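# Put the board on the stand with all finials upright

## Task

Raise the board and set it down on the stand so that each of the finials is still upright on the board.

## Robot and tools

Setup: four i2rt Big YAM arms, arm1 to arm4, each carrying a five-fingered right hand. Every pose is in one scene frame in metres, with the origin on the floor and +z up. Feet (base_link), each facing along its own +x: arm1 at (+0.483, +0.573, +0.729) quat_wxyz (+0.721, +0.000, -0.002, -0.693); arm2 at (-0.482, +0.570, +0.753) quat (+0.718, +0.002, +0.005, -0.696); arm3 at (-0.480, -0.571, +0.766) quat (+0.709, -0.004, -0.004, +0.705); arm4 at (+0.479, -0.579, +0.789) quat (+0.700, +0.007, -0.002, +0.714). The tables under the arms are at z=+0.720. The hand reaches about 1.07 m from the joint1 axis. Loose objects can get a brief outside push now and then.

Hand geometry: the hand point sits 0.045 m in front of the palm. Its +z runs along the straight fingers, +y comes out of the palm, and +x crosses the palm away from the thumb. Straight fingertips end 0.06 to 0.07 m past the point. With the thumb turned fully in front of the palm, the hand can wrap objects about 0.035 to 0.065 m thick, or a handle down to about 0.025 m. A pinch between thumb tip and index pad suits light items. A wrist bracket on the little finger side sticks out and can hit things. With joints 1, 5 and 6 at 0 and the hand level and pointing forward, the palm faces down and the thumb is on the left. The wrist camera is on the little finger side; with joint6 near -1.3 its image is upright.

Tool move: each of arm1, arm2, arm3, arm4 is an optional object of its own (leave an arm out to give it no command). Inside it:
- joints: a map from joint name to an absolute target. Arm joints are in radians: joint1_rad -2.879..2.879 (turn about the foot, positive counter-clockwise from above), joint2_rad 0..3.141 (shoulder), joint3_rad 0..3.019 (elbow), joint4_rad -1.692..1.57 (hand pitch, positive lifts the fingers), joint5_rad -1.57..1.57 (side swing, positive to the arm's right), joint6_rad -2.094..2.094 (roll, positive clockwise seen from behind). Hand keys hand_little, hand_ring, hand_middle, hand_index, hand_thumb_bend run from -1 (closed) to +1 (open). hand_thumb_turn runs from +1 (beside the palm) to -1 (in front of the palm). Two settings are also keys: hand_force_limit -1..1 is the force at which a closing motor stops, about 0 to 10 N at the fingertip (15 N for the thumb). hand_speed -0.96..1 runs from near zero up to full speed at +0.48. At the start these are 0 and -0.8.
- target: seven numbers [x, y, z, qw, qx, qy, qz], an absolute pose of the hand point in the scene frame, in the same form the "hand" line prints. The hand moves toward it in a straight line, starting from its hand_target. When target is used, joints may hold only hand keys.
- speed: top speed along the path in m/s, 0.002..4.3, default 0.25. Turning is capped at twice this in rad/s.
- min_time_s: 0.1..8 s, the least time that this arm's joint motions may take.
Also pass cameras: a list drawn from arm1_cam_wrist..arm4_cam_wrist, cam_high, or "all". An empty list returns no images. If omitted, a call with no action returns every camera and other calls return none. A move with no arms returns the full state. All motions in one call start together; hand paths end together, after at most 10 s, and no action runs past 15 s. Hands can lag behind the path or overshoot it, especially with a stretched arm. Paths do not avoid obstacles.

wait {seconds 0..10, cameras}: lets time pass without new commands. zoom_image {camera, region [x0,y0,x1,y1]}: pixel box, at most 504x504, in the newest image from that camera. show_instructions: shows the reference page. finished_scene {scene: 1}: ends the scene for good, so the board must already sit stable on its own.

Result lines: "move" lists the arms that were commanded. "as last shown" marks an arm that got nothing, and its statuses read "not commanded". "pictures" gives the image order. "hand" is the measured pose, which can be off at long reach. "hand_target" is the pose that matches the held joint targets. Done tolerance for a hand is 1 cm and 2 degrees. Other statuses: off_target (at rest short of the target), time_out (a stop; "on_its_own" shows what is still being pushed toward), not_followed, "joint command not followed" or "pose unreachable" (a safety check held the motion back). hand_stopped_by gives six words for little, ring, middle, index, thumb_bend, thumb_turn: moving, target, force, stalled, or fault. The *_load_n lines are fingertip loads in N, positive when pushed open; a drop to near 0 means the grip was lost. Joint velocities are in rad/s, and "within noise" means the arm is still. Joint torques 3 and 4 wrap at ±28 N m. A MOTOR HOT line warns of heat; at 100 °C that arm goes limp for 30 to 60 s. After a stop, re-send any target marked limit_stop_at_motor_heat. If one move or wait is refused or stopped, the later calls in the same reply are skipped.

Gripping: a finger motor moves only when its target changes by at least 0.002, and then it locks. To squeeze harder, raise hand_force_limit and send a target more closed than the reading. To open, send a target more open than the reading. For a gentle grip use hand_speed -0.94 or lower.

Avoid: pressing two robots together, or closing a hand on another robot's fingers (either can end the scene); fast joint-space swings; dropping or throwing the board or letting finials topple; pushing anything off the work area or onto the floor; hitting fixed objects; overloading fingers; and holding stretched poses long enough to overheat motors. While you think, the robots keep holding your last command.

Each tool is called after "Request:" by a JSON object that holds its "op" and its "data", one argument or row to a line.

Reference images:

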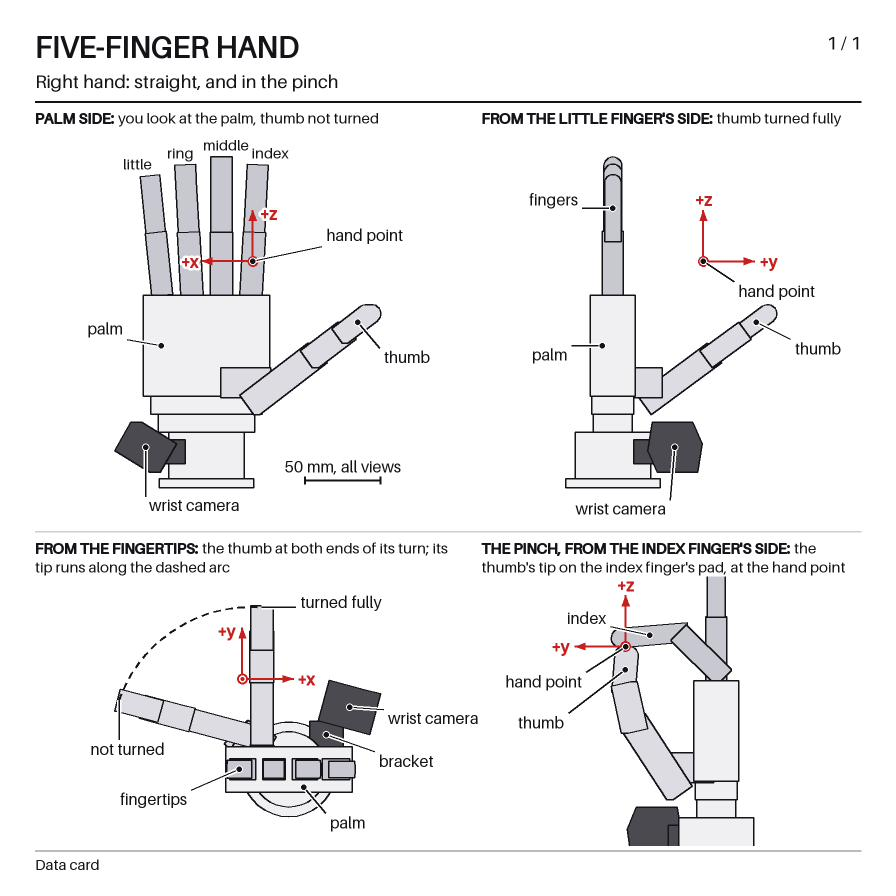

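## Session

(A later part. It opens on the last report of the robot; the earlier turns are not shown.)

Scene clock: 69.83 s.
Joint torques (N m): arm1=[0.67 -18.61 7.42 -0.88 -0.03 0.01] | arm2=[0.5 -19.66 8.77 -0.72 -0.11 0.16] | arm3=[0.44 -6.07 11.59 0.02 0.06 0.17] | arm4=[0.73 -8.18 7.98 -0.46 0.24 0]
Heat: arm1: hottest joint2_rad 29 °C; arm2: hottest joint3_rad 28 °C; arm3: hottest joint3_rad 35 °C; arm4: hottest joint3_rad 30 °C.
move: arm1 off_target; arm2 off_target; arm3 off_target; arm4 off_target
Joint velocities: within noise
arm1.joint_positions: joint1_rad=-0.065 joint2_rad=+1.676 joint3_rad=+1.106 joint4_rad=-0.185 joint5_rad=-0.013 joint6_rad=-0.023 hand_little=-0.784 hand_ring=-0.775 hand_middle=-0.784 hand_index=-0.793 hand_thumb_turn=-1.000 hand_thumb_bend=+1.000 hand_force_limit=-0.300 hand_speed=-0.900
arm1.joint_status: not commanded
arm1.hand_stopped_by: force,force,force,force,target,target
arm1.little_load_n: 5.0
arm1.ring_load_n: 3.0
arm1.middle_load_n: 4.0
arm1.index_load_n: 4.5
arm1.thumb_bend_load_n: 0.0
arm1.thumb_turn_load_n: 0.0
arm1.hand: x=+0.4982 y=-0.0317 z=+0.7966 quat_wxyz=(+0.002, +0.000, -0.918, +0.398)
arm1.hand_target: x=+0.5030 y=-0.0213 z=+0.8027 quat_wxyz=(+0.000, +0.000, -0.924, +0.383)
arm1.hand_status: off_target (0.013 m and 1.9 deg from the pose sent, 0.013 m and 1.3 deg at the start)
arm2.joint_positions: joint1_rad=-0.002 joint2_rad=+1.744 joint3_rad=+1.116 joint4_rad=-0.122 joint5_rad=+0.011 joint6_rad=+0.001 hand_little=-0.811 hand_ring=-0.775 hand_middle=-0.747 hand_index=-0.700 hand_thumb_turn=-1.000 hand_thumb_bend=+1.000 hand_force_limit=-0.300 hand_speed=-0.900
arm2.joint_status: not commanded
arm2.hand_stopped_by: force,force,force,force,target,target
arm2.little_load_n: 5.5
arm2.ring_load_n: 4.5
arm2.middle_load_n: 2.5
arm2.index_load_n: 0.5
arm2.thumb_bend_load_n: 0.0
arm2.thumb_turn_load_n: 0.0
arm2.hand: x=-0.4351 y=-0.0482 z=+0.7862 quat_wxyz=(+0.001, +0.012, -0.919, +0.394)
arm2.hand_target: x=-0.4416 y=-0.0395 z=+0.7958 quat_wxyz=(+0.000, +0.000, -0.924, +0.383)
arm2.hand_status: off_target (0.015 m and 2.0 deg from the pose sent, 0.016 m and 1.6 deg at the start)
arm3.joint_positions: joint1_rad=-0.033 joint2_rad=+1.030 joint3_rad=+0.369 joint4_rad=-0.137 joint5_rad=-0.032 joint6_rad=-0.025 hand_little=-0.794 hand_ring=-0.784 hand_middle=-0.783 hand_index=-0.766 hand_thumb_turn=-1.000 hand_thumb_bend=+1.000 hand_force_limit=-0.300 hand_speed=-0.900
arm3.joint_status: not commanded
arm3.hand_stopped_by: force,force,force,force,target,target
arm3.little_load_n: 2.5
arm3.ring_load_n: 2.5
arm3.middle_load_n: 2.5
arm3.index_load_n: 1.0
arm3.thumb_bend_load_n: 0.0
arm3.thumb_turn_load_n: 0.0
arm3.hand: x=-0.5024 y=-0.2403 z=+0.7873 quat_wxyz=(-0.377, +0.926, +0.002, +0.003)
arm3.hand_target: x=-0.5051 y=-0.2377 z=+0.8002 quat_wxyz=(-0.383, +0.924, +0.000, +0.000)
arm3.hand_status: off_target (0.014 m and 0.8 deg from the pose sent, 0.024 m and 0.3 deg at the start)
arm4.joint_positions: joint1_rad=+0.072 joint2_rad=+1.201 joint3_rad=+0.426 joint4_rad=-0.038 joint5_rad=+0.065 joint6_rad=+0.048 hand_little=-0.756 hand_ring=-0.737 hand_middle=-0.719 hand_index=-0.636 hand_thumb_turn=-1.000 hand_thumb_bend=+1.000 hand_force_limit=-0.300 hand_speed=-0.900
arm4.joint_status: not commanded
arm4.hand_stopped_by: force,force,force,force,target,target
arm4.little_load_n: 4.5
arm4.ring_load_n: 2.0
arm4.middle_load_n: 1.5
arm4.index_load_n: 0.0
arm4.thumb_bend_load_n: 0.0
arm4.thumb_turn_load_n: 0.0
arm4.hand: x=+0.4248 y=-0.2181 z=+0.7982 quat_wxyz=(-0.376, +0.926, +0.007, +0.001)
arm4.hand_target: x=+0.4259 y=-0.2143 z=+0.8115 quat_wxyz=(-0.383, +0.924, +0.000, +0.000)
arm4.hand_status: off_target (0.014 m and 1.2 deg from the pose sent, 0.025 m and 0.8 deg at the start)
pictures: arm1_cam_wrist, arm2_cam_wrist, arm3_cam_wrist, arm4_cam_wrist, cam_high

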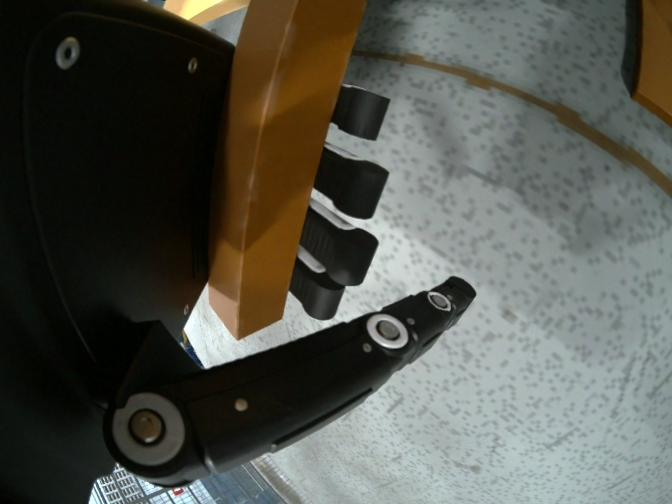

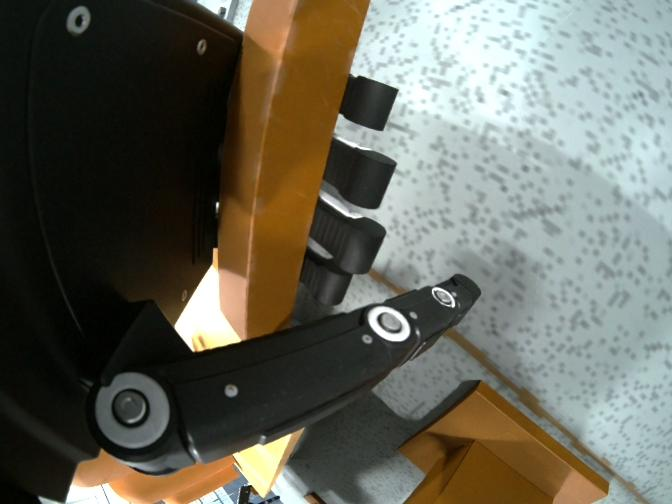

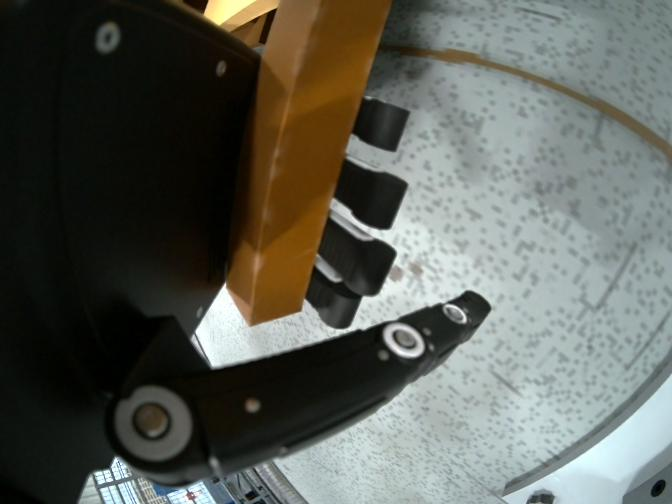

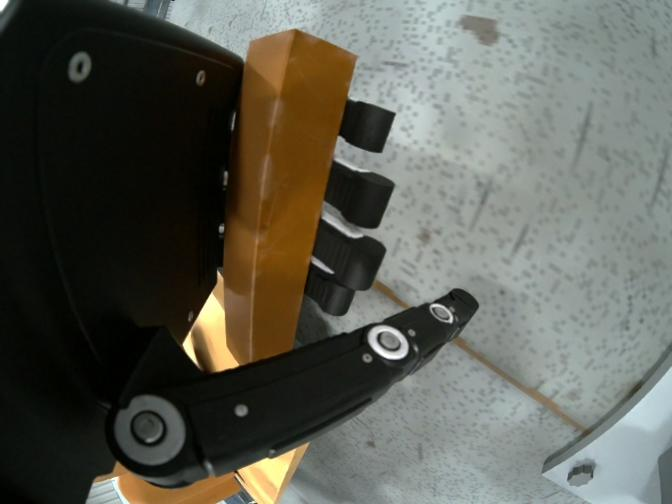

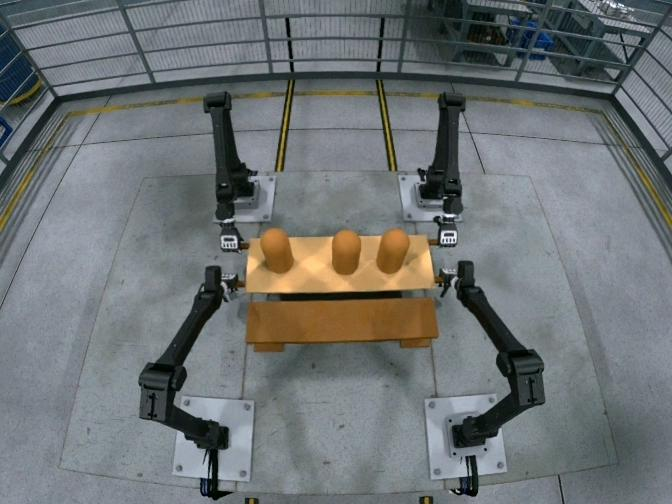

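Request:
{"op": "move", "data": {
  "arm1": {"target": [0.503, -0.0213, 0.843, 0, 0, 0.9239, -0.3827], "speed": 0.04},
  "arm2": {"target": [-0.4418, -0.0392, 0.836, 0, 0, 0.9239, -0.3827], "speed": 0.04},
  "arm3": {"target": [-0.505, -0.238, 0.835, 0.3827, -0.9239, 0, 0], "speed": 0.04},
  "arm4": {"target": [0.426, -0.2146, 0.846, 0.3827, -0.9239, 0, 0], "speed": 0.04},
  "cameras": ["cam_high"]
}}

Scene clock: 75.17 s.
Joint torques (N m): arm1=[0.67 -21.3 7.65 -1.25 -0.08 0.01] | arm2=[0.32 -21.25 9.48 -0.98 -0.1 0.19] | arm3=[-0.03 -5.95 13.29 -0.09 0.06 0.16] | arm4=[0.67 -8.64 9.96 -0.55 0.33 -0.07]
Heat: arm1: hottest joint2_rad 29 °C; arm2: hottest joint3_rad 28 °C; arm3: hottest joint3_rad 36 °C; arm4: hottest joint3_rad 31 °C.
move: arm1 off_target; arm2 off_target; arm3 off_target; arm4 off_target
Joint velocities: within noise
arm1.joint_positions: joint1_rad=-0.065 joint2_rad=+1.657 joint3_rad=+1.161 joint4_rad=-0.281 joint5_rad=-0.011 joint6_rad=-0.023 hand_little=-0.784 hand_ring=-0.775 hand_middle=-0.784 hand_index=-0.793 hand_thumb_turn=-1.000 hand_thumb_bend=+1.000 hand_force_limit=-0.300 hand_speed=-0.900
arm1.joint_status: not commanded
arm1.hand_stopped_by: force,force,force,force,target,target
arm1.little_load_n: 4.0
arm1.ring_load_n: 2.5
arm1.middle_load_n: 4.0
arm1.index_load_n: 5.0
arm1.thumb_bend_load_n: 0.0
arm1.thumb_turn_load_n: 0.0
arm1.hand: x=+0.4977 y=-0.0343 z=+0.8197 quat_wxyz=(+0.003, +0.000, -0.922, +0.388)
arm1.hand_target: x=+0.5028 y=-0.0220 z=+0.8419 quat_wxyz=(+0.000, +0.000, -0.924, +0.383)
arm1.hand_status: off_target (0.027 m and 0.7 deg from the pose sent, 0.048 m and 1.9 deg at the start)
arm2.joint_positions: joint1_rad=-0.002 joint2_rad=+1.709 joint3_rad=+1.158 joint4_rad=-0.217 joint5_rad=+0.011 joint6_rad=-0.003 hand_little=-0.811 hand_ring=-0.775 hand_middle=-0.747 hand_index=-0.700 hand_thumb_turn=-1.000 hand_thumb_bend=+1.000 hand_force_limit=-0.300 hand_speed=-0.900
arm2.joint_status: not commanded
arm2.hand_stopped_by: force,force,force,force,target,target
arm2.little_load_n: 6.5
arm2.ring_load_n: 5.5
arm2.middle_load_n: 3.0
arm2.index_load_n: 0.0
arm2.thumb_bend_load_n: 0.0
arm2.thumb_turn_load_n: 0.0
arm2.hand: x=-0.4353 y=-0.0480 z=+0.8123 quat_wxyz=(+0.002, +0.014, -0.922, +0.386)
arm2.hand_target: x=-0.4415 y=-0.0397 z=+0.8349 quat_wxyz=(+0.000, +0.000, -0.924, +0.383)
arm2.hand_status: off_target (0.026 m and 1.6 deg from the pose sent, 0.051 m and 2.0 deg at the start)
arm3.joint_positions: joint1_rad=-0.033 joint2_rad=+0.954 joint3_rad=+0.421 joint4_rad=-0.276 joint5_rad=-0.033 joint6_rad=-0.026 hand_little=-0.794 hand_ring=-0.784 hand_middle=-0.783 hand_index=-0.766 hand_thumb_turn=-1.000 hand_thumb_bend=+1.000 hand_force_limit=-0.300 hand_speed=-0.900
arm3.joint_status: not commanded
arm3.hand_stopped_by: force,force,force,force,target,target
arm3.little_load_n: 2.5
arm3.ring_load_n: 2.5
arm3.middle_load_n: 2.5
arm3.index_load_n: 0.0
arm3.thumb_bend_load_n: 0.0
arm3.thumb_turn_load_n: 0.0
arm3.hand: x=-0.5030 y=-0.2422 z=+0.8149 quat_wxyz=(-0.372, +0.928, +0.002, +0.002)
arm3.hand_target: x=-0.5051 y=-0.2374 z=+0.8341 quat_wxyz=(-0.383, +0.924, +0.000, +0.000)
arm3.hand_status: off_target (0.021 m and 1.3 deg from the pose sent, 0.048 m and 0.8 deg at the start)
arm4.joint_positions: joint1_rad=+0.072 joint2_rad=+1.119 joint3_rad=+0.467 joint4_rad=-0.176 joint5_rad=+0.062 joint6_rad=+0.048 hand_little=-0.756 hand_ring=-0.737 hand_middle=-0.719 hand_index=-0.636 hand_thumb_turn=-1.000 hand_thumb_bend=+1.000 hand_force_limit=-0.300 hand_speed=-0.900
arm4.joint_status: not commanded
arm4.hand_stopped_by: force,force,force,force,target,target
arm4.little_load_n: 4.5
arm4.ring_load_n: 2.5
arm4.middle_load_n: 1.5
arm4.index_load_n: 0.5
arm4.thumb_bend_load_n: 0.0
arm4.thumb_turn_load_n: 0.0
arm4.hand: x=+0.4247 y=-0.2222 z=+0.8245 quat_wxyz=(-0.369, +0.929, +0.008, +0.000)
arm4.hand_target: x=+0.4259 y=-0.2143 z=+0.8452 quat_wxyz=(-0.383, +0.924, +0.000, +0.000)
arm4.hand_status: off_target (0.023 m and 1.9 deg from the pose sent, 0.048 m and 1.2 deg at the start)

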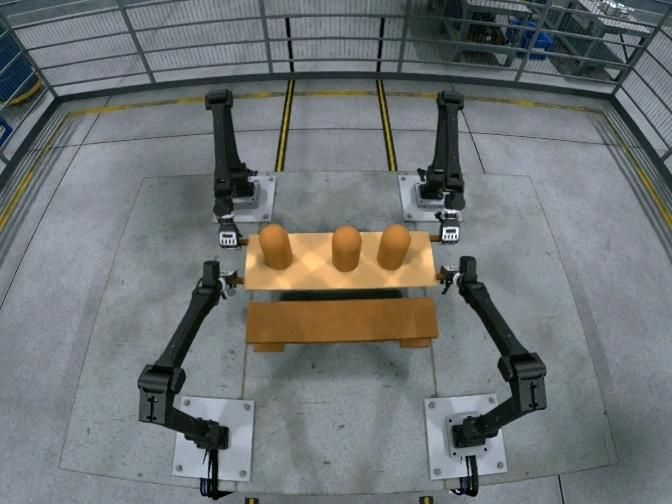

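Request:
{"op": "move", "data": {
  "arm1": {"target": [0.503, -0.0213, 0.9144, 0, 0, 0.9239, -0.3827], "speed": 0.05},
  "arm2": {"target": [-0.4418, -0.0392, 0.906, 0, 0, 0.9239, -0.3827], "speed": 0.05},
  "arm3": {"target": [-0.505, -0.238, 0.8975, 0.3827, -0.9239, 0, 0], "speed": 0.05},
  "arm4": {"target": [0.426, -0.2146, 0.9085, 0.3827, -0.9239, 0, 0], "speed": 0.05},
  "cameras": ["all"]
}}

Scene clock: 77.53 s.
Joint torques (N m): arm1=[0.73 -22.48 9.35 -1.32 -0.11 0.02] | arm2=[0.26 -22.3 11.41 -1.25 -0.12 0.2] | arm3=[-0.09 -6.12 15.35 -0.51 0 0.15] | arm4=[0.97 -8.29 11.88 -0.81 0.35 0.01]
Heat: arm1: hottest joint2_rad 30 °C; arm2: hottest joint3_rad 28 °C; arm3: hottest joint3_rad 36 °C; arm4: hottest joint3_rad 31 °C.
move: arm1 off_target; arm2 off_target; arm3 off_target; arm4 off_target
Joint velocities: within noise
arm1.joint_positions: joint1_rad=-0.065 joint2_rad=+1.608 joint3_rad=+1.264 joint4_rad=-0.465 joint5_rad=-0.011 joint6_rad=-0.023 hand_little=-0.784 hand_ring=-0.775 hand_middle=-0.784 hand_index=-0.793 hand_thumb_turn=-1.000 hand_thumb_bend=+1.000 hand_force_limit=-0.300 hand_speed=-0.900
arm1.joint_status: not commanded
arm1.hand_stopped_by: force,force,force,force,target,target
arm1.little_load_n: 3.0
arm1.ring_load_n: 2.5
arm1.middle_load_n: 4.0
arm1.index_load_n: 6.0
arm1.thumb_bend_load_n: 0.0
arm1.thumb_turn_load_n: 0.0
arm1.hand: x=+0.4977 y=-0.0320 z=+0.8722 quat_wxyz=(+0.003, +0.000, -0.928, +0.373)
arm1.hand_target: x=+0.5029 y=-0.0220 z=+0.9126 quat_wxyz=(+0.000, +0.000, -0.924, +0.383)
arm1.hand_status: off_target (0.044 m and 1.3 deg from the pose sent, 0.096 m and 0.7 deg at the start)
arm2.joint_positions: joint1_rad=-0.002 joint2_rad=+1.647 joint3_rad=+1.246 joint4_rad=-0.393 joint5_rad=+0.011 joint6_rad=-0.006 hand_little=-0.811 hand_ring=-0.775 hand_middle=-0.747 hand_index=-0.700 hand_thumb_turn=-1.000 hand_thumb_bend=+1.000 hand_force_limit=-0.300 hand_speed=-0.900
arm2.joint_status: not commanded
arm2.hand_stopped_by: force,force,force,force,target,target
arm2.little_load_n: 6.5
arm2.ring_load_n: 5.5
arm2.middle_load_n: 3.5
arm2.index_load_n: 0.0
arm2.thumb_bend_load_n: 0.0
arm2.thumb_turn_load_n: 0.0
arm2.hand: x=-0.4353 y=-0.0458 z=+0.8659 quat_wxyz=(+0.003, +0.015, -0.927, +0.374)
arm2.hand_target: x=-0.4414 y=-0.0397 z=+0.9044 quat_wxyz=(+0.000, +0.000, -0.923, +0.384)
arm2.hand_status: off_target (0.041 m and 2.1 deg from the pose sent, 0.094 m and 1.6 deg at the start)
arm3.joint_positions: joint1_rad=-0.033 joint2_rad=+0.871 joint3_rad=+0.539 joint4_rad=-0.486 joint5_rad=-0.034 joint6_rad=-0.026 hand_little=-0.794 hand_ring=-0.784 hand_middle=-0.783 hand_index=-0.766 hand_thumb_turn=-1.000 hand_thumb_bend=+1.000 hand_force_limit=-0.300 hand_speed=-0.900
arm3.joint_status: not commanded
arm3.hand_stopped_by: force,force,force,force,target,target
arm3.little_load_n: 4.0
arm3.ring_load_n: 3.0
arm3.middle_load_n: 3.0
arm3.index_load_n: 0.5
arm3.thumb_bend_load_n: 0.0
arm3.thumb_turn_load_n: 0.0
arm3.hand: x=-0.5036 y=-0.2405 z=+0.8683 quat_wxyz=(-0.368, +0.930, +0.002, +0.002)
arm3.hand_target: x=-0.5052 y=-0.2373 z=+0.8960 quat_wxyz=(-0.383, +0.924, +0.000, +0.000)
arm3.hand_status: off_target (0.029 m and 1.9 deg from the pose sent, 0.083 m and 1.3 deg at the start)
arm4.joint_positions: joint1_rad=+0.072 joint2_rad=+1.015 joint3_rad=+0.569 joint4_rad=-0.398 joint5_rad=+0.060 joint6_rad=+0.048 hand_little=-0.756 hand_ring=-0.737 hand_middle=-0.719 hand_index=-0.636 hand_thumb_turn=-1.000 hand_thumb_bend=+1.000 hand_force_limit=-0.300 hand_speed=-0.900
arm4.joint_status: not commanded
arm4.hand_stopped_by: force,force,force,force,target,target
arm4.little_load_n: 5.0
arm4.ring_load_n: 3.5
arm4.middle_load_n: 1.5
arm4.index_load_n: 0.0
arm4.thumb_bend_load_n: 0.0
arm4.thumb_turn_load_n: 0.0
arm4.hand: x=+0.4248 y=-0.2234 z=+0.8764 quat_wxyz=(-0.362, +0.932, +0.009, +0.000)
arm4.hand_target: x=+0.4258 y=-0.2145 z=+0.9073 quat_wxyz=(-0.383, +0.924, +0.000, +0.000)
arm4.hand_status: off_target (0.033 m and 2.8 deg from the pose sent, 0.084 m and 1.9 deg at the start)
pictures: arm1_cam_wrist, arm2_cam_wrist, arm3_cam_wrist, arm4_cam_wrist, cam_high

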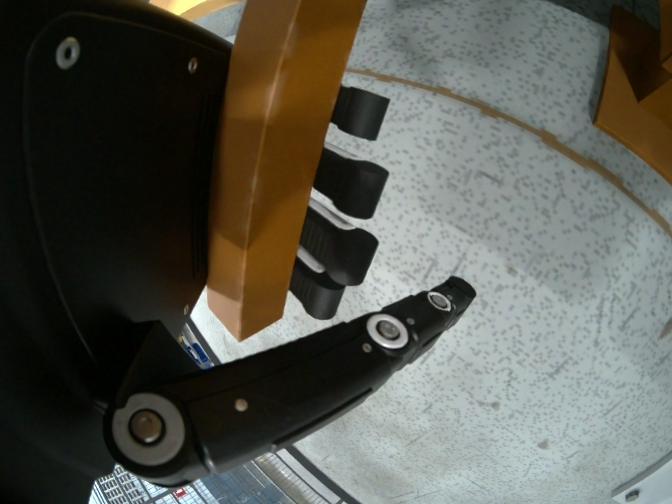

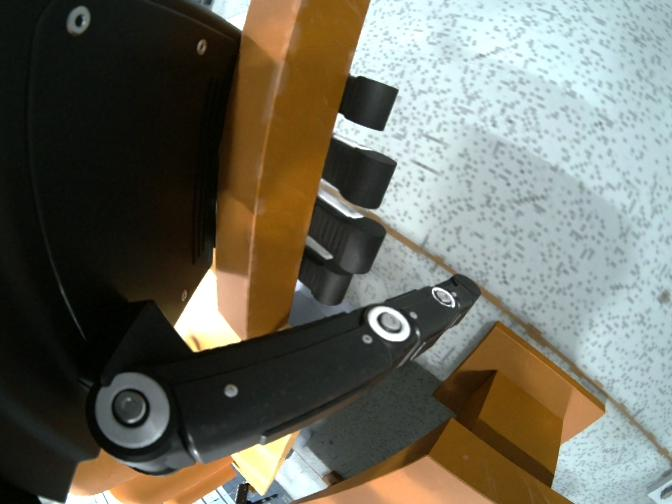

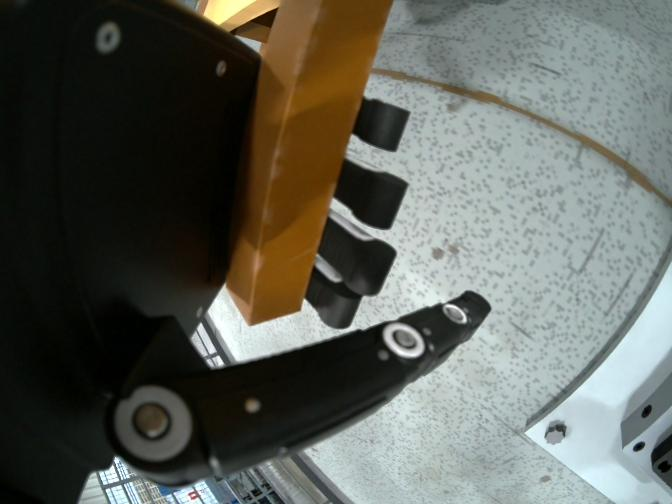

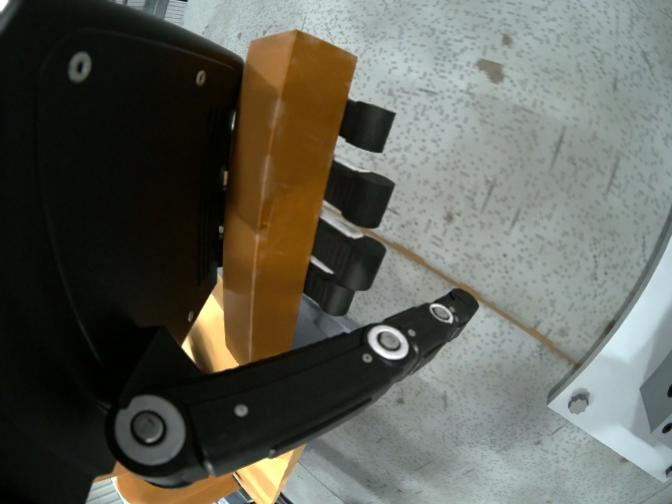

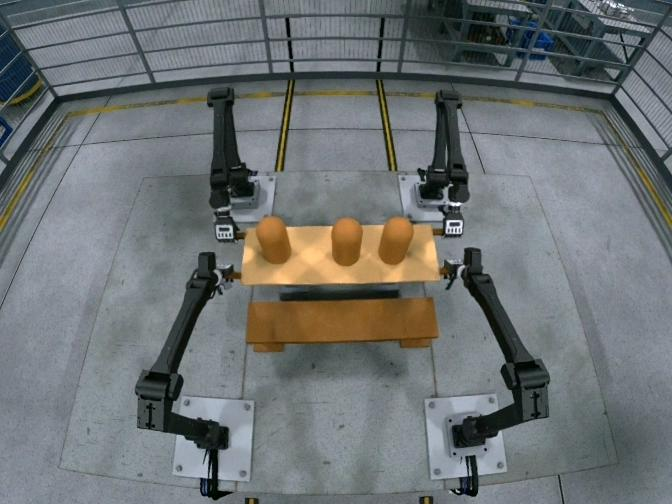

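Request:
{"op": "zoom_image", "data": {
  "camera": "arm2_cam_wrist",
  "region": [230, 260, 650, 504]
}}

Request:
{"op": "zoom_image", "data": {
  "camera": "cam_high",
  "region": [190, 200, 480, 360]
}}

Request:
{"op": "zoom_image", "data": {
  "camera": "arm1_cam_wrist",
  "region": [480, 0, 672, 200]
}}

Scaled by 1.200 from the camera's image (finer frame: 960x720).

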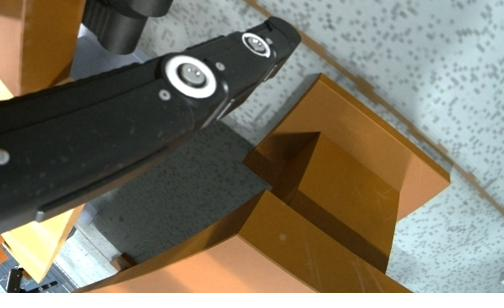

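Scaled by 1.738 from the camera's image (finer frame: 960x720).

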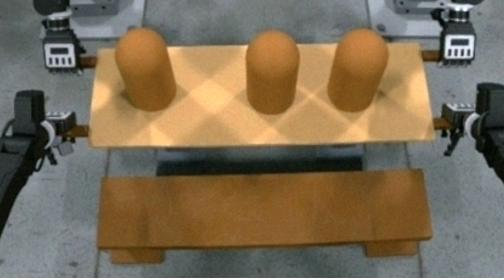

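Scaled by 2.520 from the camera's image (finer frame: 960x720).

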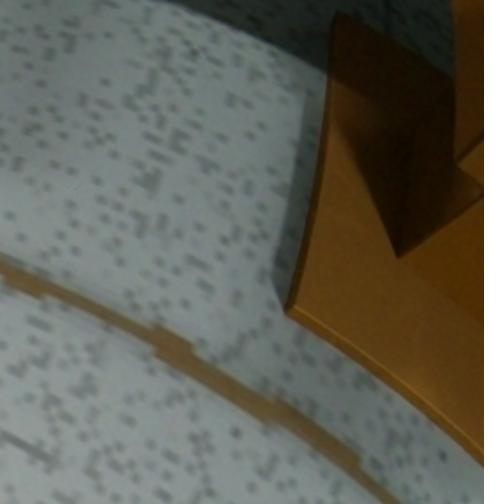

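Request:
{"op": "move", "data": {
  "arm1": {"target": [0.503, -0.0213, 0.956, 0, 0, 0.9239, -0.3827], "speed": 0.05},
  "arm2": {"target": [-0.4418, -0.0392, 0.946, 0, 0, 0.9239, -0.3827], "speed": 0.05},
  "arm3": {"target": [-0.505, -0.233, 0.9305, 0.3827, -0.9239, 0, 0], "speed": 0.05},
  "arm4": {"target": [0.426, -0.207, 0.9415, 0.3827, -0.9239, 0, 0], "speed": 0.05},
  "cameras": ["cam_high"]
}}

Scene clock: 81.33 s.
Joint torques (N m): arm1=[0.73 -23.36 10.82 -0.96 -0.15 0.03] | arm2=[0.44 -22.83 13.08 -0.99 -0.15 0.22] | arm3=[0.09 -6.36 16.44 -0.46 0.01 0.14] | arm4=[-0.03 -8.59 12.96 -0.91 0.36 -0.05]
Heat: arm1: hottest joint2_rad 30 °C; arm2: hottest joint3_rad 29 °C; arm3: hottest joint3_rad 36 °C; arm4: hottest joint3_rad 32 °C.
move: arm1 off_target; arm2 off_target; arm3 off_target; arm4 off_target
Joint velocities: within noise
arm1.joint_positions: joint1_rad=-0.065 joint2_rad=+1.594 joint3_rad=+1.327 joint4_rad=-0.581 joint5_rad=-0.010 joint6_rad=-0.024 hand_little=-0.784 hand_ring=-0.775 hand_middle=-0.784 hand_index=-0.793 hand_thumb_turn=-1.000 hand_thumb_bend=+1.000 hand_force_limit=-0.300 hand_speed=-0.900
arm1.joint_status: not commanded
arm1.hand_stopped_by: force,force,force,force,target,target
arm1.little_load_n: 2.5
arm1.ring_load_n: 2.5
arm1.middle_load_n: 4.0
arm1.index_load_n: 6.0
arm1.thumb_bend_load_n: 0.0
arm1.thumb_turn_load_n: 0.0
arm1.hand: x=+0.4977 y=-0.0261 z=+0.8960 quat_wxyz=(+0.003, +0.000, -0.935, +0.354)
arm1.hand_target: x=+0.5030 y=-0.0208 z=+0.9534 quat_wxyz=(+0.000, +0.000, -0.924, +0.383)
arm1.hand_status: off_target (0.060 m and 3.5 deg from the pose sent, 0.085 m and 1.3 deg at the start)
arm2.joint_positions: joint1_rad=-0.002 joint2_rad=+1.625 joint3_rad=+1.300 joint4_rad=-0.502 joint5_rad=+0.011 joint6_rad=-0.007 hand_little=-0.811 hand_ring=-0.775 hand_middle=-0.747 hand_index=-0.700 hand_thumb_turn=-1.000 hand_thumb_bend=+1.000 hand_force_limit=-0.300 hand_speed=-0.900
arm2.joint_status: not commanded
arm2.hand_stopped_by: force,force,force,force,target,target
arm2.little_load_n: 6.5
arm2.ring_load_n: 5.5
arm2.middle_load_n: 3.5
arm2.index_load_n: 0.0
arm2.thumb_bend_load_n: 0.0
arm2.thumb_turn_load_n: 0.0
arm2.hand: x=-0.4354 y=-0.0406 z=+0.8908 quat_wxyz=(+0.003, +0.016, -0.933, +0.359)
arm2.hand_target: x=-0.4415 y=-0.0389 z=+0.9438 quat_wxyz=(+0.000, +0.000, -0.924, +0.383)
arm2.hand_status: off_target (0.056 m and 3.5 deg from the pose sent, 0.081 m and 2.1 deg at the start)
arm3.joint_positions: joint1_rad=-0.033 joint2_rad=+0.867 joint3_rad=+0.614 joint4_rad=-0.579 joint5_rad=-0.034 joint6_rad=-0.026 hand_little=-0.794 hand_ring=-0.784 hand_middle=-0.783 hand_index=-0.766 hand_thumb_turn=-1.000 hand_thumb_bend=+1.000 hand_force_limit=-0.300 hand_speed=-0.900
arm3.joint_status: not commanded
arm3.hand_stopped_by: force,force,force,force,target,target
arm3.little_load_n: 4.0
arm3.ring_load_n: 3.5
arm3.middle_load_n: 3.5
arm3.index_load_n: 0.5
arm3.thumb_bend_load_n: 0.0
arm3.thumb_turn_load_n: 0.0
arm3.hand: x=-0.5038 y=-0.2365 z=+0.8948 quat_wxyz=(-0.362, +0.932, +0.002, +0.001)
arm3.hand_target: x=-0.5053 y=-0.2327 z=+0.9286 quat_wxyz=(-0.383, +0.924, +0.000, +0.000)
arm3.hand_status: off_target (0.036 m and 2.6 deg from the pose sent, 0.063 m and 1.9 deg at the start)
arm4.joint_positions: joint1_rad=+0.072 joint2_rad=+1.006 joint3_rad=+0.644 joint4_rad=-0.498 joint5_rad=+0.060 joint6_rad=+0.048 hand_little=-0.756 hand_ring=-0.737 hand_middle=-0.719 hand_index=-0.636 hand_thumb_turn=-1.000 hand_thumb_bend=+1.000 hand_force_limit=-0.300 hand_speed=-0.900
arm4.joint_status: not commanded
arm4.hand_stopped_by: force,force,force,force,target,target
arm4.little_load_n: 6.0
arm4.ring_load_n: 4.5
arm4.middle_load_n: 0.5
arm4.index_load_n: 0.0
arm4.thumb_bend_load_n: -0.5
arm4.thumb_turn_load_n: 0.0
arm4.hand: x=+0.4244 y=-0.2183 z=+0.9025 quat_wxyz=(-0.355, +0.935, +0.009, +0.000)
arm4.hand_target: x=+0.4258 y=-0.2074 z=+0.9401 quat_wxyz=(-0.383, +0.924, +0.000, +0.000)
arm4.hand_status: off_target (0.041 m and 3.6 deg from the pose sent, 0.067 m and 2.8 deg at the start)

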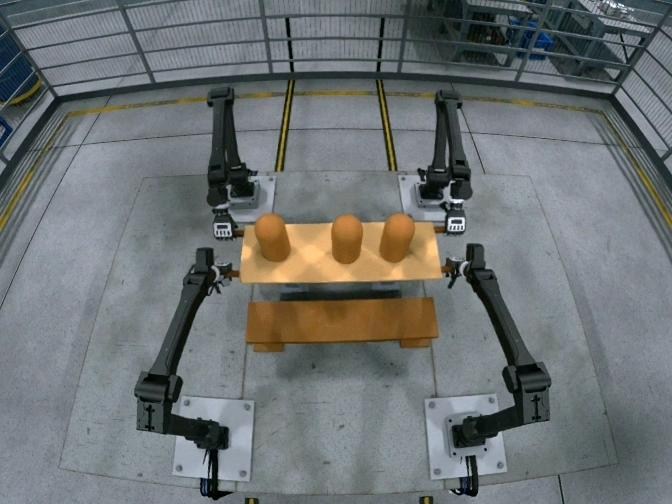

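Request:
{"op": "move", "data": {
  "arm1": {"target": [0.503, 0.049, 0.962, 0, 0, 0.9239, -0.3827], "speed": 0.05},
  "arm2": {"target": [-0.4418, 0.031, 0.952, 0, 0, 0.9239, -0.3827], "speed": 0.05},
  "arm3": {"target": [-0.505, -0.163, 0.932, 0.3827, -0.9239, 0, 0], "speed": 0.05},
  "arm4": {"target": [0.426, -0.137, 0.944, 0.3827, -0.9239, 0, 0], "speed": 0.05},
  "cameras": ["all"]
}}

Scene clock: 83.97 s.
Joint torques (N m): arm1=[0.56 -21.54 8.55 0.29 -0.3 0.06] | arm2=[0.62 -20.78 10.25 0.18 0.27 0.22] | arm3=[0.03 -6.48 15.49 0.57 0.22 0.19] | arm4=[-0.32 -9.76 12.3 0.01 0.14 -0.15]
Heat: arm1: hottest joint2_rad 30 °C; arm2: hottest joint3_rad 29 °C; arm3: hottest joint3_rad 37 °C; arm4: hottest joint3_rad 33 °C.
move: arm1 off_target; arm2 off_target; arm3 off_target; arm4 off_target
Joint velocities: within noise
arm1.joint_positions: joint1_rad=-0.066 joint2_rad=+1.428 joint3_rad=+1.189 joint4_rad=-0.621 joint5_rad=-0.007 joint6_rad=-0.030 hand_little=-0.784 hand_ring=-0.775 hand_middle=-0.784 hand_index=-0.793 hand_thumb_turn=-1.000 hand_thumb_bend=+1.000 hand_force_limit=-0.300 hand_speed=-0.900
arm1.joint_status: not commanded
arm1.hand_stopped_by: force,force,force,force,target,target
arm1.little_load_n: 2.0
arm1.ring_load_n: 1.5
arm1.middle_load_n: 2.5
arm1.index_load_n: 3.5
arm1.thumb_bend_load_n: 0.0
arm1.thumb_turn_load_n: 0.0
arm1.hand: x=+0.4979 y=+0.0374 z=+0.9120 quat_wxyz=(+0.005, +0.002, -0.937, +0.349)
arm1.hand_target: x=+0.5030 y=+0.0484 z=+0.9592 quat_wxyz=(+0.000, +0.000, -0.924, +0.383)
arm1.hand_status: off_target (0.052 m and 4.2 deg from the pose sent, 0.100 m and 3.5 deg at the start)
arm2.joint_positions: joint1_rad=-0.002 joint2_rad=+1.455 joint3_rad=+1.155 joint4_rad=-0.530 joint5_rad=+0.003 joint6_rad=-0.008 hand_little=-0.811 hand_ring=-0.775 hand_middle=-0.747 hand_index=-0.700 hand_thumb_turn=-1.000 hand_thumb_bend=+1.000 hand_force_limit=-0.300 hand_speed=-0.900
arm2.joint_status: not commanded
arm2.hand_stopped_by: force,force,force,force,target,target
arm2.little_load_n: 5.0
arm2.ring_load_n: 5.0
arm2.middle_load_n: 3.5
arm2.index_load_n: 0.0
arm2.thumb_bend_load_n: 0.0
arm2.thumb_turn_load_n: 0.0
arm2.hand: x=-0.4357 y=+0.0218 z=+0.9100 quat_wxyz=(-0.001, +0.018, -0.934, +0.357)
arm2.hand_target: x=-0.4414 y=+0.0303 z=+0.9498 quat_wxyz=(+0.000, +0.000, -0.924, +0.383)
arm2.hand_status: off_target (0.043 m and 3.7 deg from the pose sent, 0.094 m and 3.5 deg at the start)
arm3.joint_positions: joint1_rad=-0.032 joint2_rad=+1.060 joint3_rad=+0.752 joint4_rad=-0.515 joint5_rad=-0.035 joint6_rad=-0.025 hand_little=-0.794 hand_ring=-0.784 hand_middle=-0.783 hand_index=-0.766 hand_thumb_turn=-1.000 hand_thumb_bend=+1.000 hand_force_limit=-0.300 hand_speed=-0.900
arm3.joint_status: not commanded
arm3.hand_stopped_by: force,force,force,force,target,target
arm3.little_load_n: 3.5
arm3.ring_load_n: 3.5
arm3.middle_load_n: 3.5
arm3.index_load_n: 0.5
arm3.thumb_bend_load_n: 0.0
arm3.thumb_turn_load_n: 0.0
arm3.hand: x=-0.5023 y=-0.1730 z=+0.9064 quat_wxyz=(-0.365, +0.931, +0.003, +0.001)
arm3.hand_target: x=-0.5050 y=-0.1636 z=+0.9317 quat_wxyz=(-0.383, +0.924, +0.000, +0.000)
arm3.hand_status: off_target (0.028 m and 2.2 deg from the pose sent, 0.082 m and 2.6 deg at the start)
arm4.joint_positions: joint1_rad=+0.061 joint2_rad=+1.194 joint3_rad=+0.796 joint4_rad=-0.459 joint5_rad=+0.054 joint6_rad=+0.041 hand_little=-0.756 hand_ring=-0.737 hand_middle=-0.719 hand_index=-0.636 hand_thumb_turn=-1.000 hand_thumb_bend=+1.000 hand_force_limit=-0.300 hand_speed=-0.900
arm4.joint_status: not commanded
arm4.hand_stopped_by: force,force,force,force,target,target
arm4.little_load_n: 6.0
arm4.ring_load_n: 4.0
arm4.middle_load_n: 0.5
arm4.index_load_n: 0.0
arm4.thumb_bend_load_n: 0.0
arm4.thumb_turn_load_n: 0.0
arm4.hand: x=+0.4227 y=-0.1535 z=+0.9118 quat_wxyz=(-0.356, +0.935, +0.008, +0.000)
arm4.hand_target: x=+0.4261 y=-0.1382 z=+0.9438 quat_wxyz=(-0.383, +0.924, +0.000, +0.000)
arm4.hand_status: off_target (0.036 m and 3.5 deg from the pose sent, 0.091 m and 3.6 deg at the start)
pictures: arm1_cam_wrist, arm2_cam_wrist, arm3_cam_wrist, arm4_cam_wrist, cam_high

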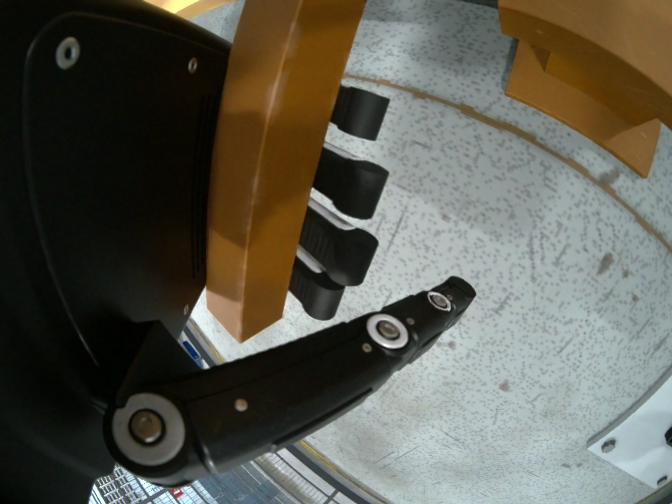

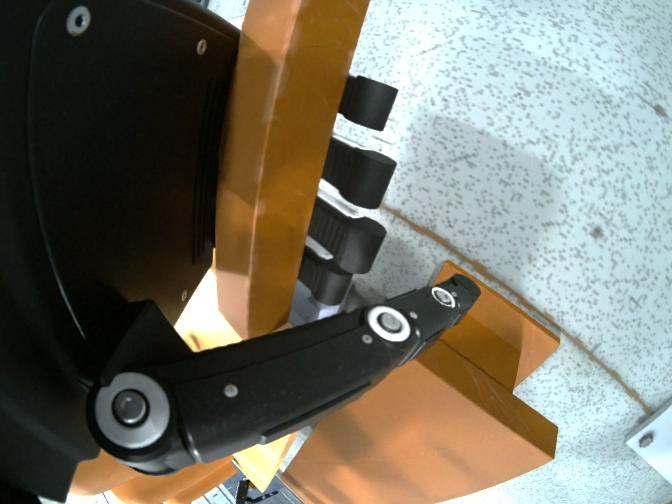

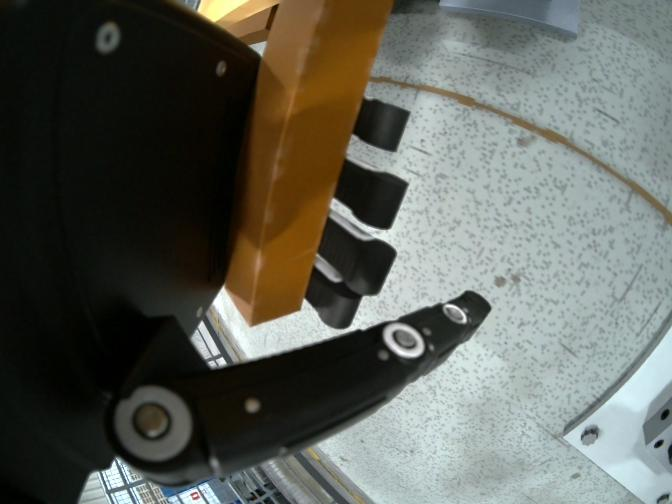

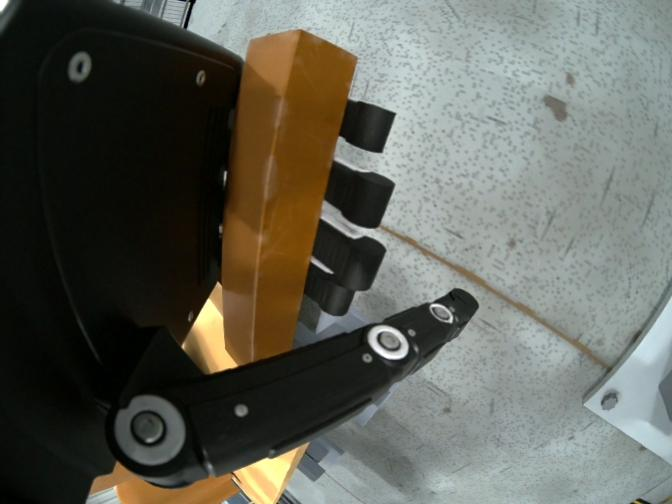

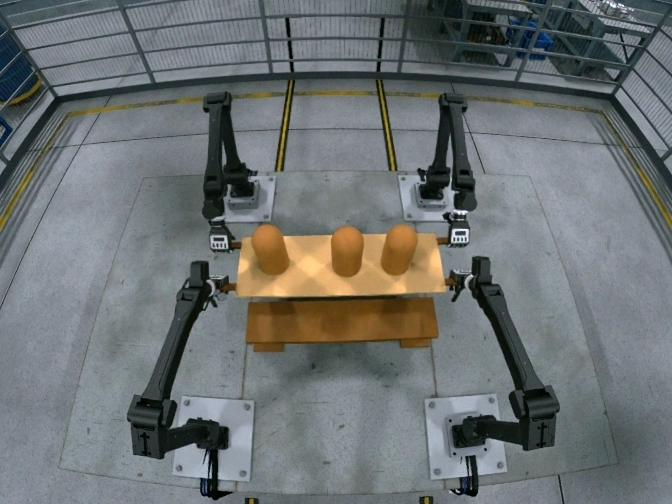

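Request:
{"op": "move", "data": {
  "arm1": {"target": [0.503, 0.148, 0.954, 0, 0, 0.9239, -0.3827], "speed": 0.06},
  "arm2": {"target": [-0.4418, 0.130, 0.944, 0, 0, 0.9239, -0.3827], "speed": 0.06},
  "arm3": {"target": [-0.505, -0.063, 0.934, 0.3827, -0.9239, 0, 0], "speed": 0.06},
  "arm4": {"target": [0.426, -0.037, 0.948, 0.3827, -0.9239, 0, 0], "speed": 0.06},
  "cameras": ["all"]
}}

Scene clock: 86.57 s.
Joint torques (N m): arm1=[0.79 -15.56 9.13 0.4 -0.47 0.08] | arm2=[0.79 -15.21 10.61 0.27 0.58 0.25] | arm3=[0.03 -11.05 14.8 0.57 0.28 0.21] | arm4=[0.38 -15.03 12.01 0.05 0.11 -0.08]
Heat: arm1: hottest joint2_rad 30 °C; arm2: hottest joint3_rad 29 °C; arm3: hottest joint3_rad 37 °C; arm4: hottest joint3_rad 33 °C.
move: arm1 off_target; arm2 off_target; arm3 off_target; arm4 off_target
Joint velocities: within noise
arm1.joint_positions: joint1_rad=-0.076 joint2_rad=+1.151 joint3_rad=+0.949 joint4_rad=-0.655 joint5_rad=-0.007 joint6_rad=-0.038 hand_little=-0.784 hand_ring=-0.775 hand_middle=-0.784 hand_index=-0.793 hand_thumb_turn=-1.000 hand_thumb_bend=+1.000 hand_force_limit=-0.300 hand_speed=-0.900
arm1.joint_status: not commanded
arm1.hand_stopped_by: force,force,force,force,target,target
arm1.little_load_n: 4.0
arm1.ring_load_n: 2.0
arm1.middle_load_n: 2.0
arm1.index_load_n: 2.5
arm1.thumb_bend_load_n: 0.0
arm1.thumb_turn_load_n: 0.0
arm1.hand: x=+0.4956 y=+0.1395 z=+0.9147 quat_wxyz=(+0.008, +0.001, -0.937, +0.350)
arm1.hand_target: x=+0.5028 y=+0.1475 z=+0.9518 quat_wxyz=(+0.000, +0.000, -0.924, +0.383)
arm1.hand_status: off_target (0.041 m and 4.1 deg from the pose sent, 0.118 m and 4.2 deg at the start)
arm2.joint_positions: joint1_rad=+0.002 joint2_rad=+1.179 joint3_rad=+0.905 joint4_rad=-0.551 joint5_rad=-0.002 joint6_rad=-0.007 hand_little=-0.811 hand_ring=-0.775 hand_middle=-0.747 hand_index=-0.700 hand_thumb_turn=-1.000 hand_thumb_bend=+1.000 hand_force_limit=-0.300 hand_speed=-0.900
arm2.joint_status: not commanded
arm2.hand_stopped_by: force,force,force,force,target,target
arm2.little_load_n: 4.0
arm2.ring_load_n: 4.0
arm2.middle_load_n: 3.5
arm2.index_load_n: 0.5
arm2.thumb_bend_load_n: 0.0
arm2.thumb_turn_load_n: 0.0
arm2.hand: x=-0.4359 y=+0.1237 z=+0.9133 quat_wxyz=(-0.004, +0.020, -0.933, +0.360)
arm2.hand_target: x=-0.4414 y=+0.1294 z=+0.9425 quat_wxyz=(-0.001, +0.000, -0.924, +0.383)
arm2.hand_status: off_target (0.032 m and 3.7 deg from the pose sent, 0.114 m and 3.7 deg at the start)
arm3.joint_positions: joint1_rad=-0.024 joint2_rad=+1.344 joint3_rad=+0.985 joint4_rad=-0.458 joint5_rad=-0.030 joint6_rad=-0.020 hand_little=-0.794 hand_ring=-0.784 hand_middle=-0.783 hand_index=-0.766 hand_thumb_turn=-1.000 hand_thumb_bend=+1.000 hand_force_limit=-0.300 hand_speed=-0.900
arm3.joint_status: not commanded
arm3.hand_stopped_by: force,force,force,force,target,target
arm3.little_load_n: 3.5
arm3.ring_load_n: 3.5
arm3.middle_load_n: 3.5
arm3.index_load_n: 1.0
arm3.thumb_bend_load_n: 0.0
arm3.thumb_turn_load_n: 0.0
arm3.hand: x=-0.5020 y=-0.0711 z=+0.9097 quat_wxyz=(-0.368, +0.930, +0.003, +0.000)
arm3.hand_target: x=-0.5050 y=-0.0636 z=+0.9338 quat_wxyz=(-0.383, +0.924, +0.000, +0.000)
arm3.hand_status: off_target (0.026 m and 1.8 deg from the pose sent, 0.113 m and 2.1 deg at the start)
arm4.joint_positions: joint1_rad=+0.046 joint2_rad=+1.464 joint3_rad=+1.051 joint4_rad=-0.438 joint5_rad=+0.042 joint6_rad=+0.030 hand_little=-0.756 hand_ring=-0.737 hand_middle=-0.719 hand_index=-0.636 hand_thumb_turn=-1.000 hand_thumb_bend=+1.000 hand_force_limit=-0.300 hand_speed=-0.900
arm4.joint_status: not commanded
arm4.hand_stopped_by: force,force,force,force,target,target
arm4.little_load_n: 5.5
arm4.ring_load_n: 4.0
arm4.middle_load_n: 0.5
arm4.index_load_n: 0.0
arm4.thumb_bend_load_n: 0.0
arm4.thumb_turn_load_n: 0.0
arm4.hand: x=+0.4205 y=-0.0509 z=+0.9154 quat_wxyz=(-0.358, +0.934, +0.008, -0.001)
arm4.hand_target: x=+0.4259 y=-0.0380 z=+0.9479 quat_wxyz=(-0.383, +0.924, +0.000, +0.000)
arm4.hand_status: off_target (0.036 m and 3.1 deg from the pose sent, 0.122 m and 3.4 deg at the start)
pictures: arm1_cam_wrist, arm2_cam_wrist, arm3_cam_wrist, arm4_cam_wrist, cam_high

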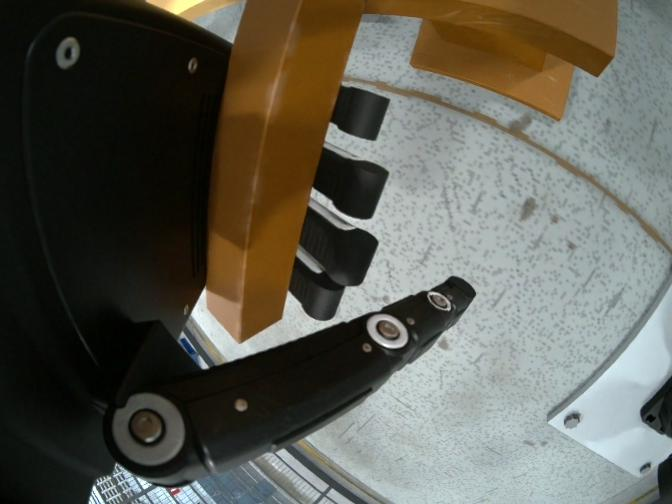

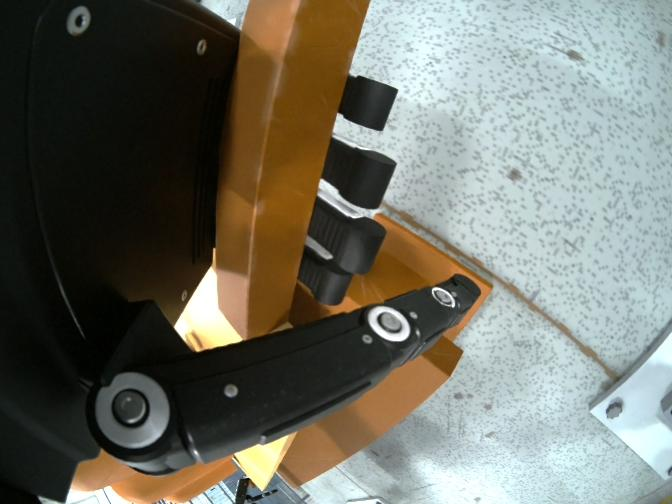

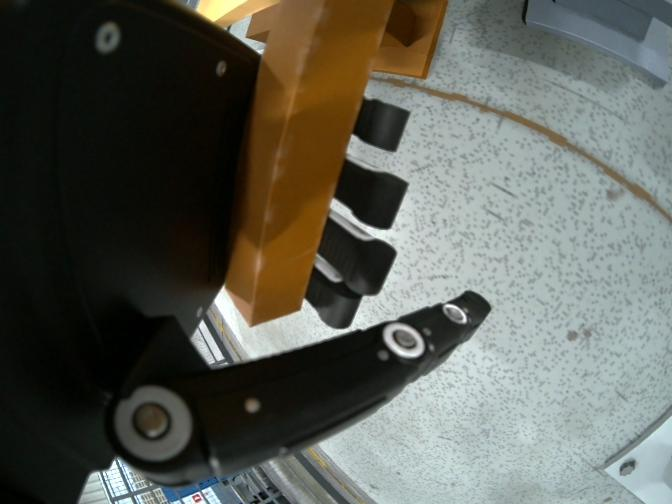

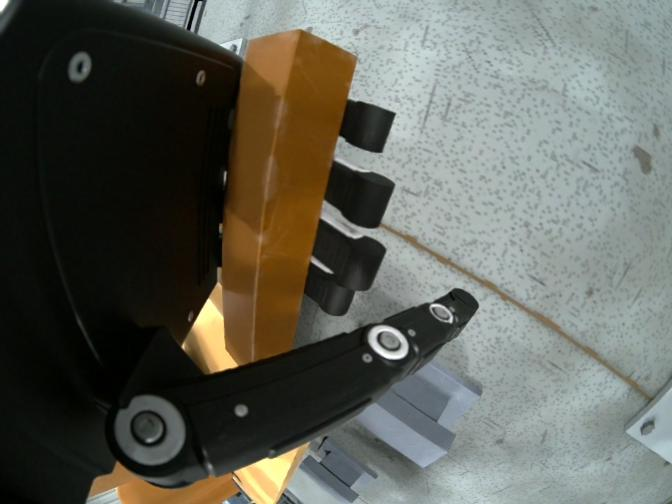

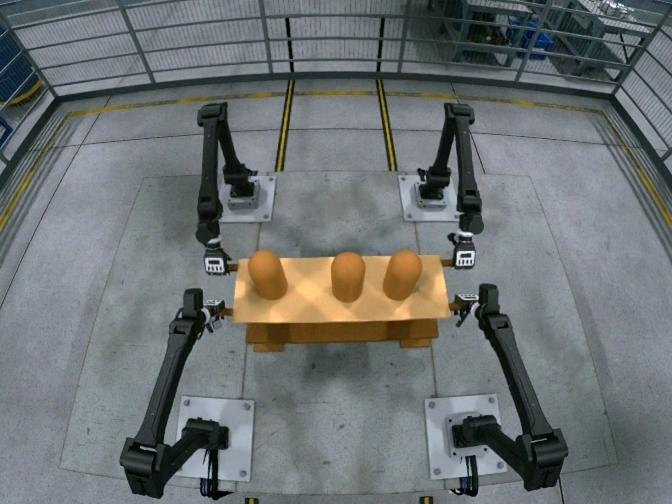

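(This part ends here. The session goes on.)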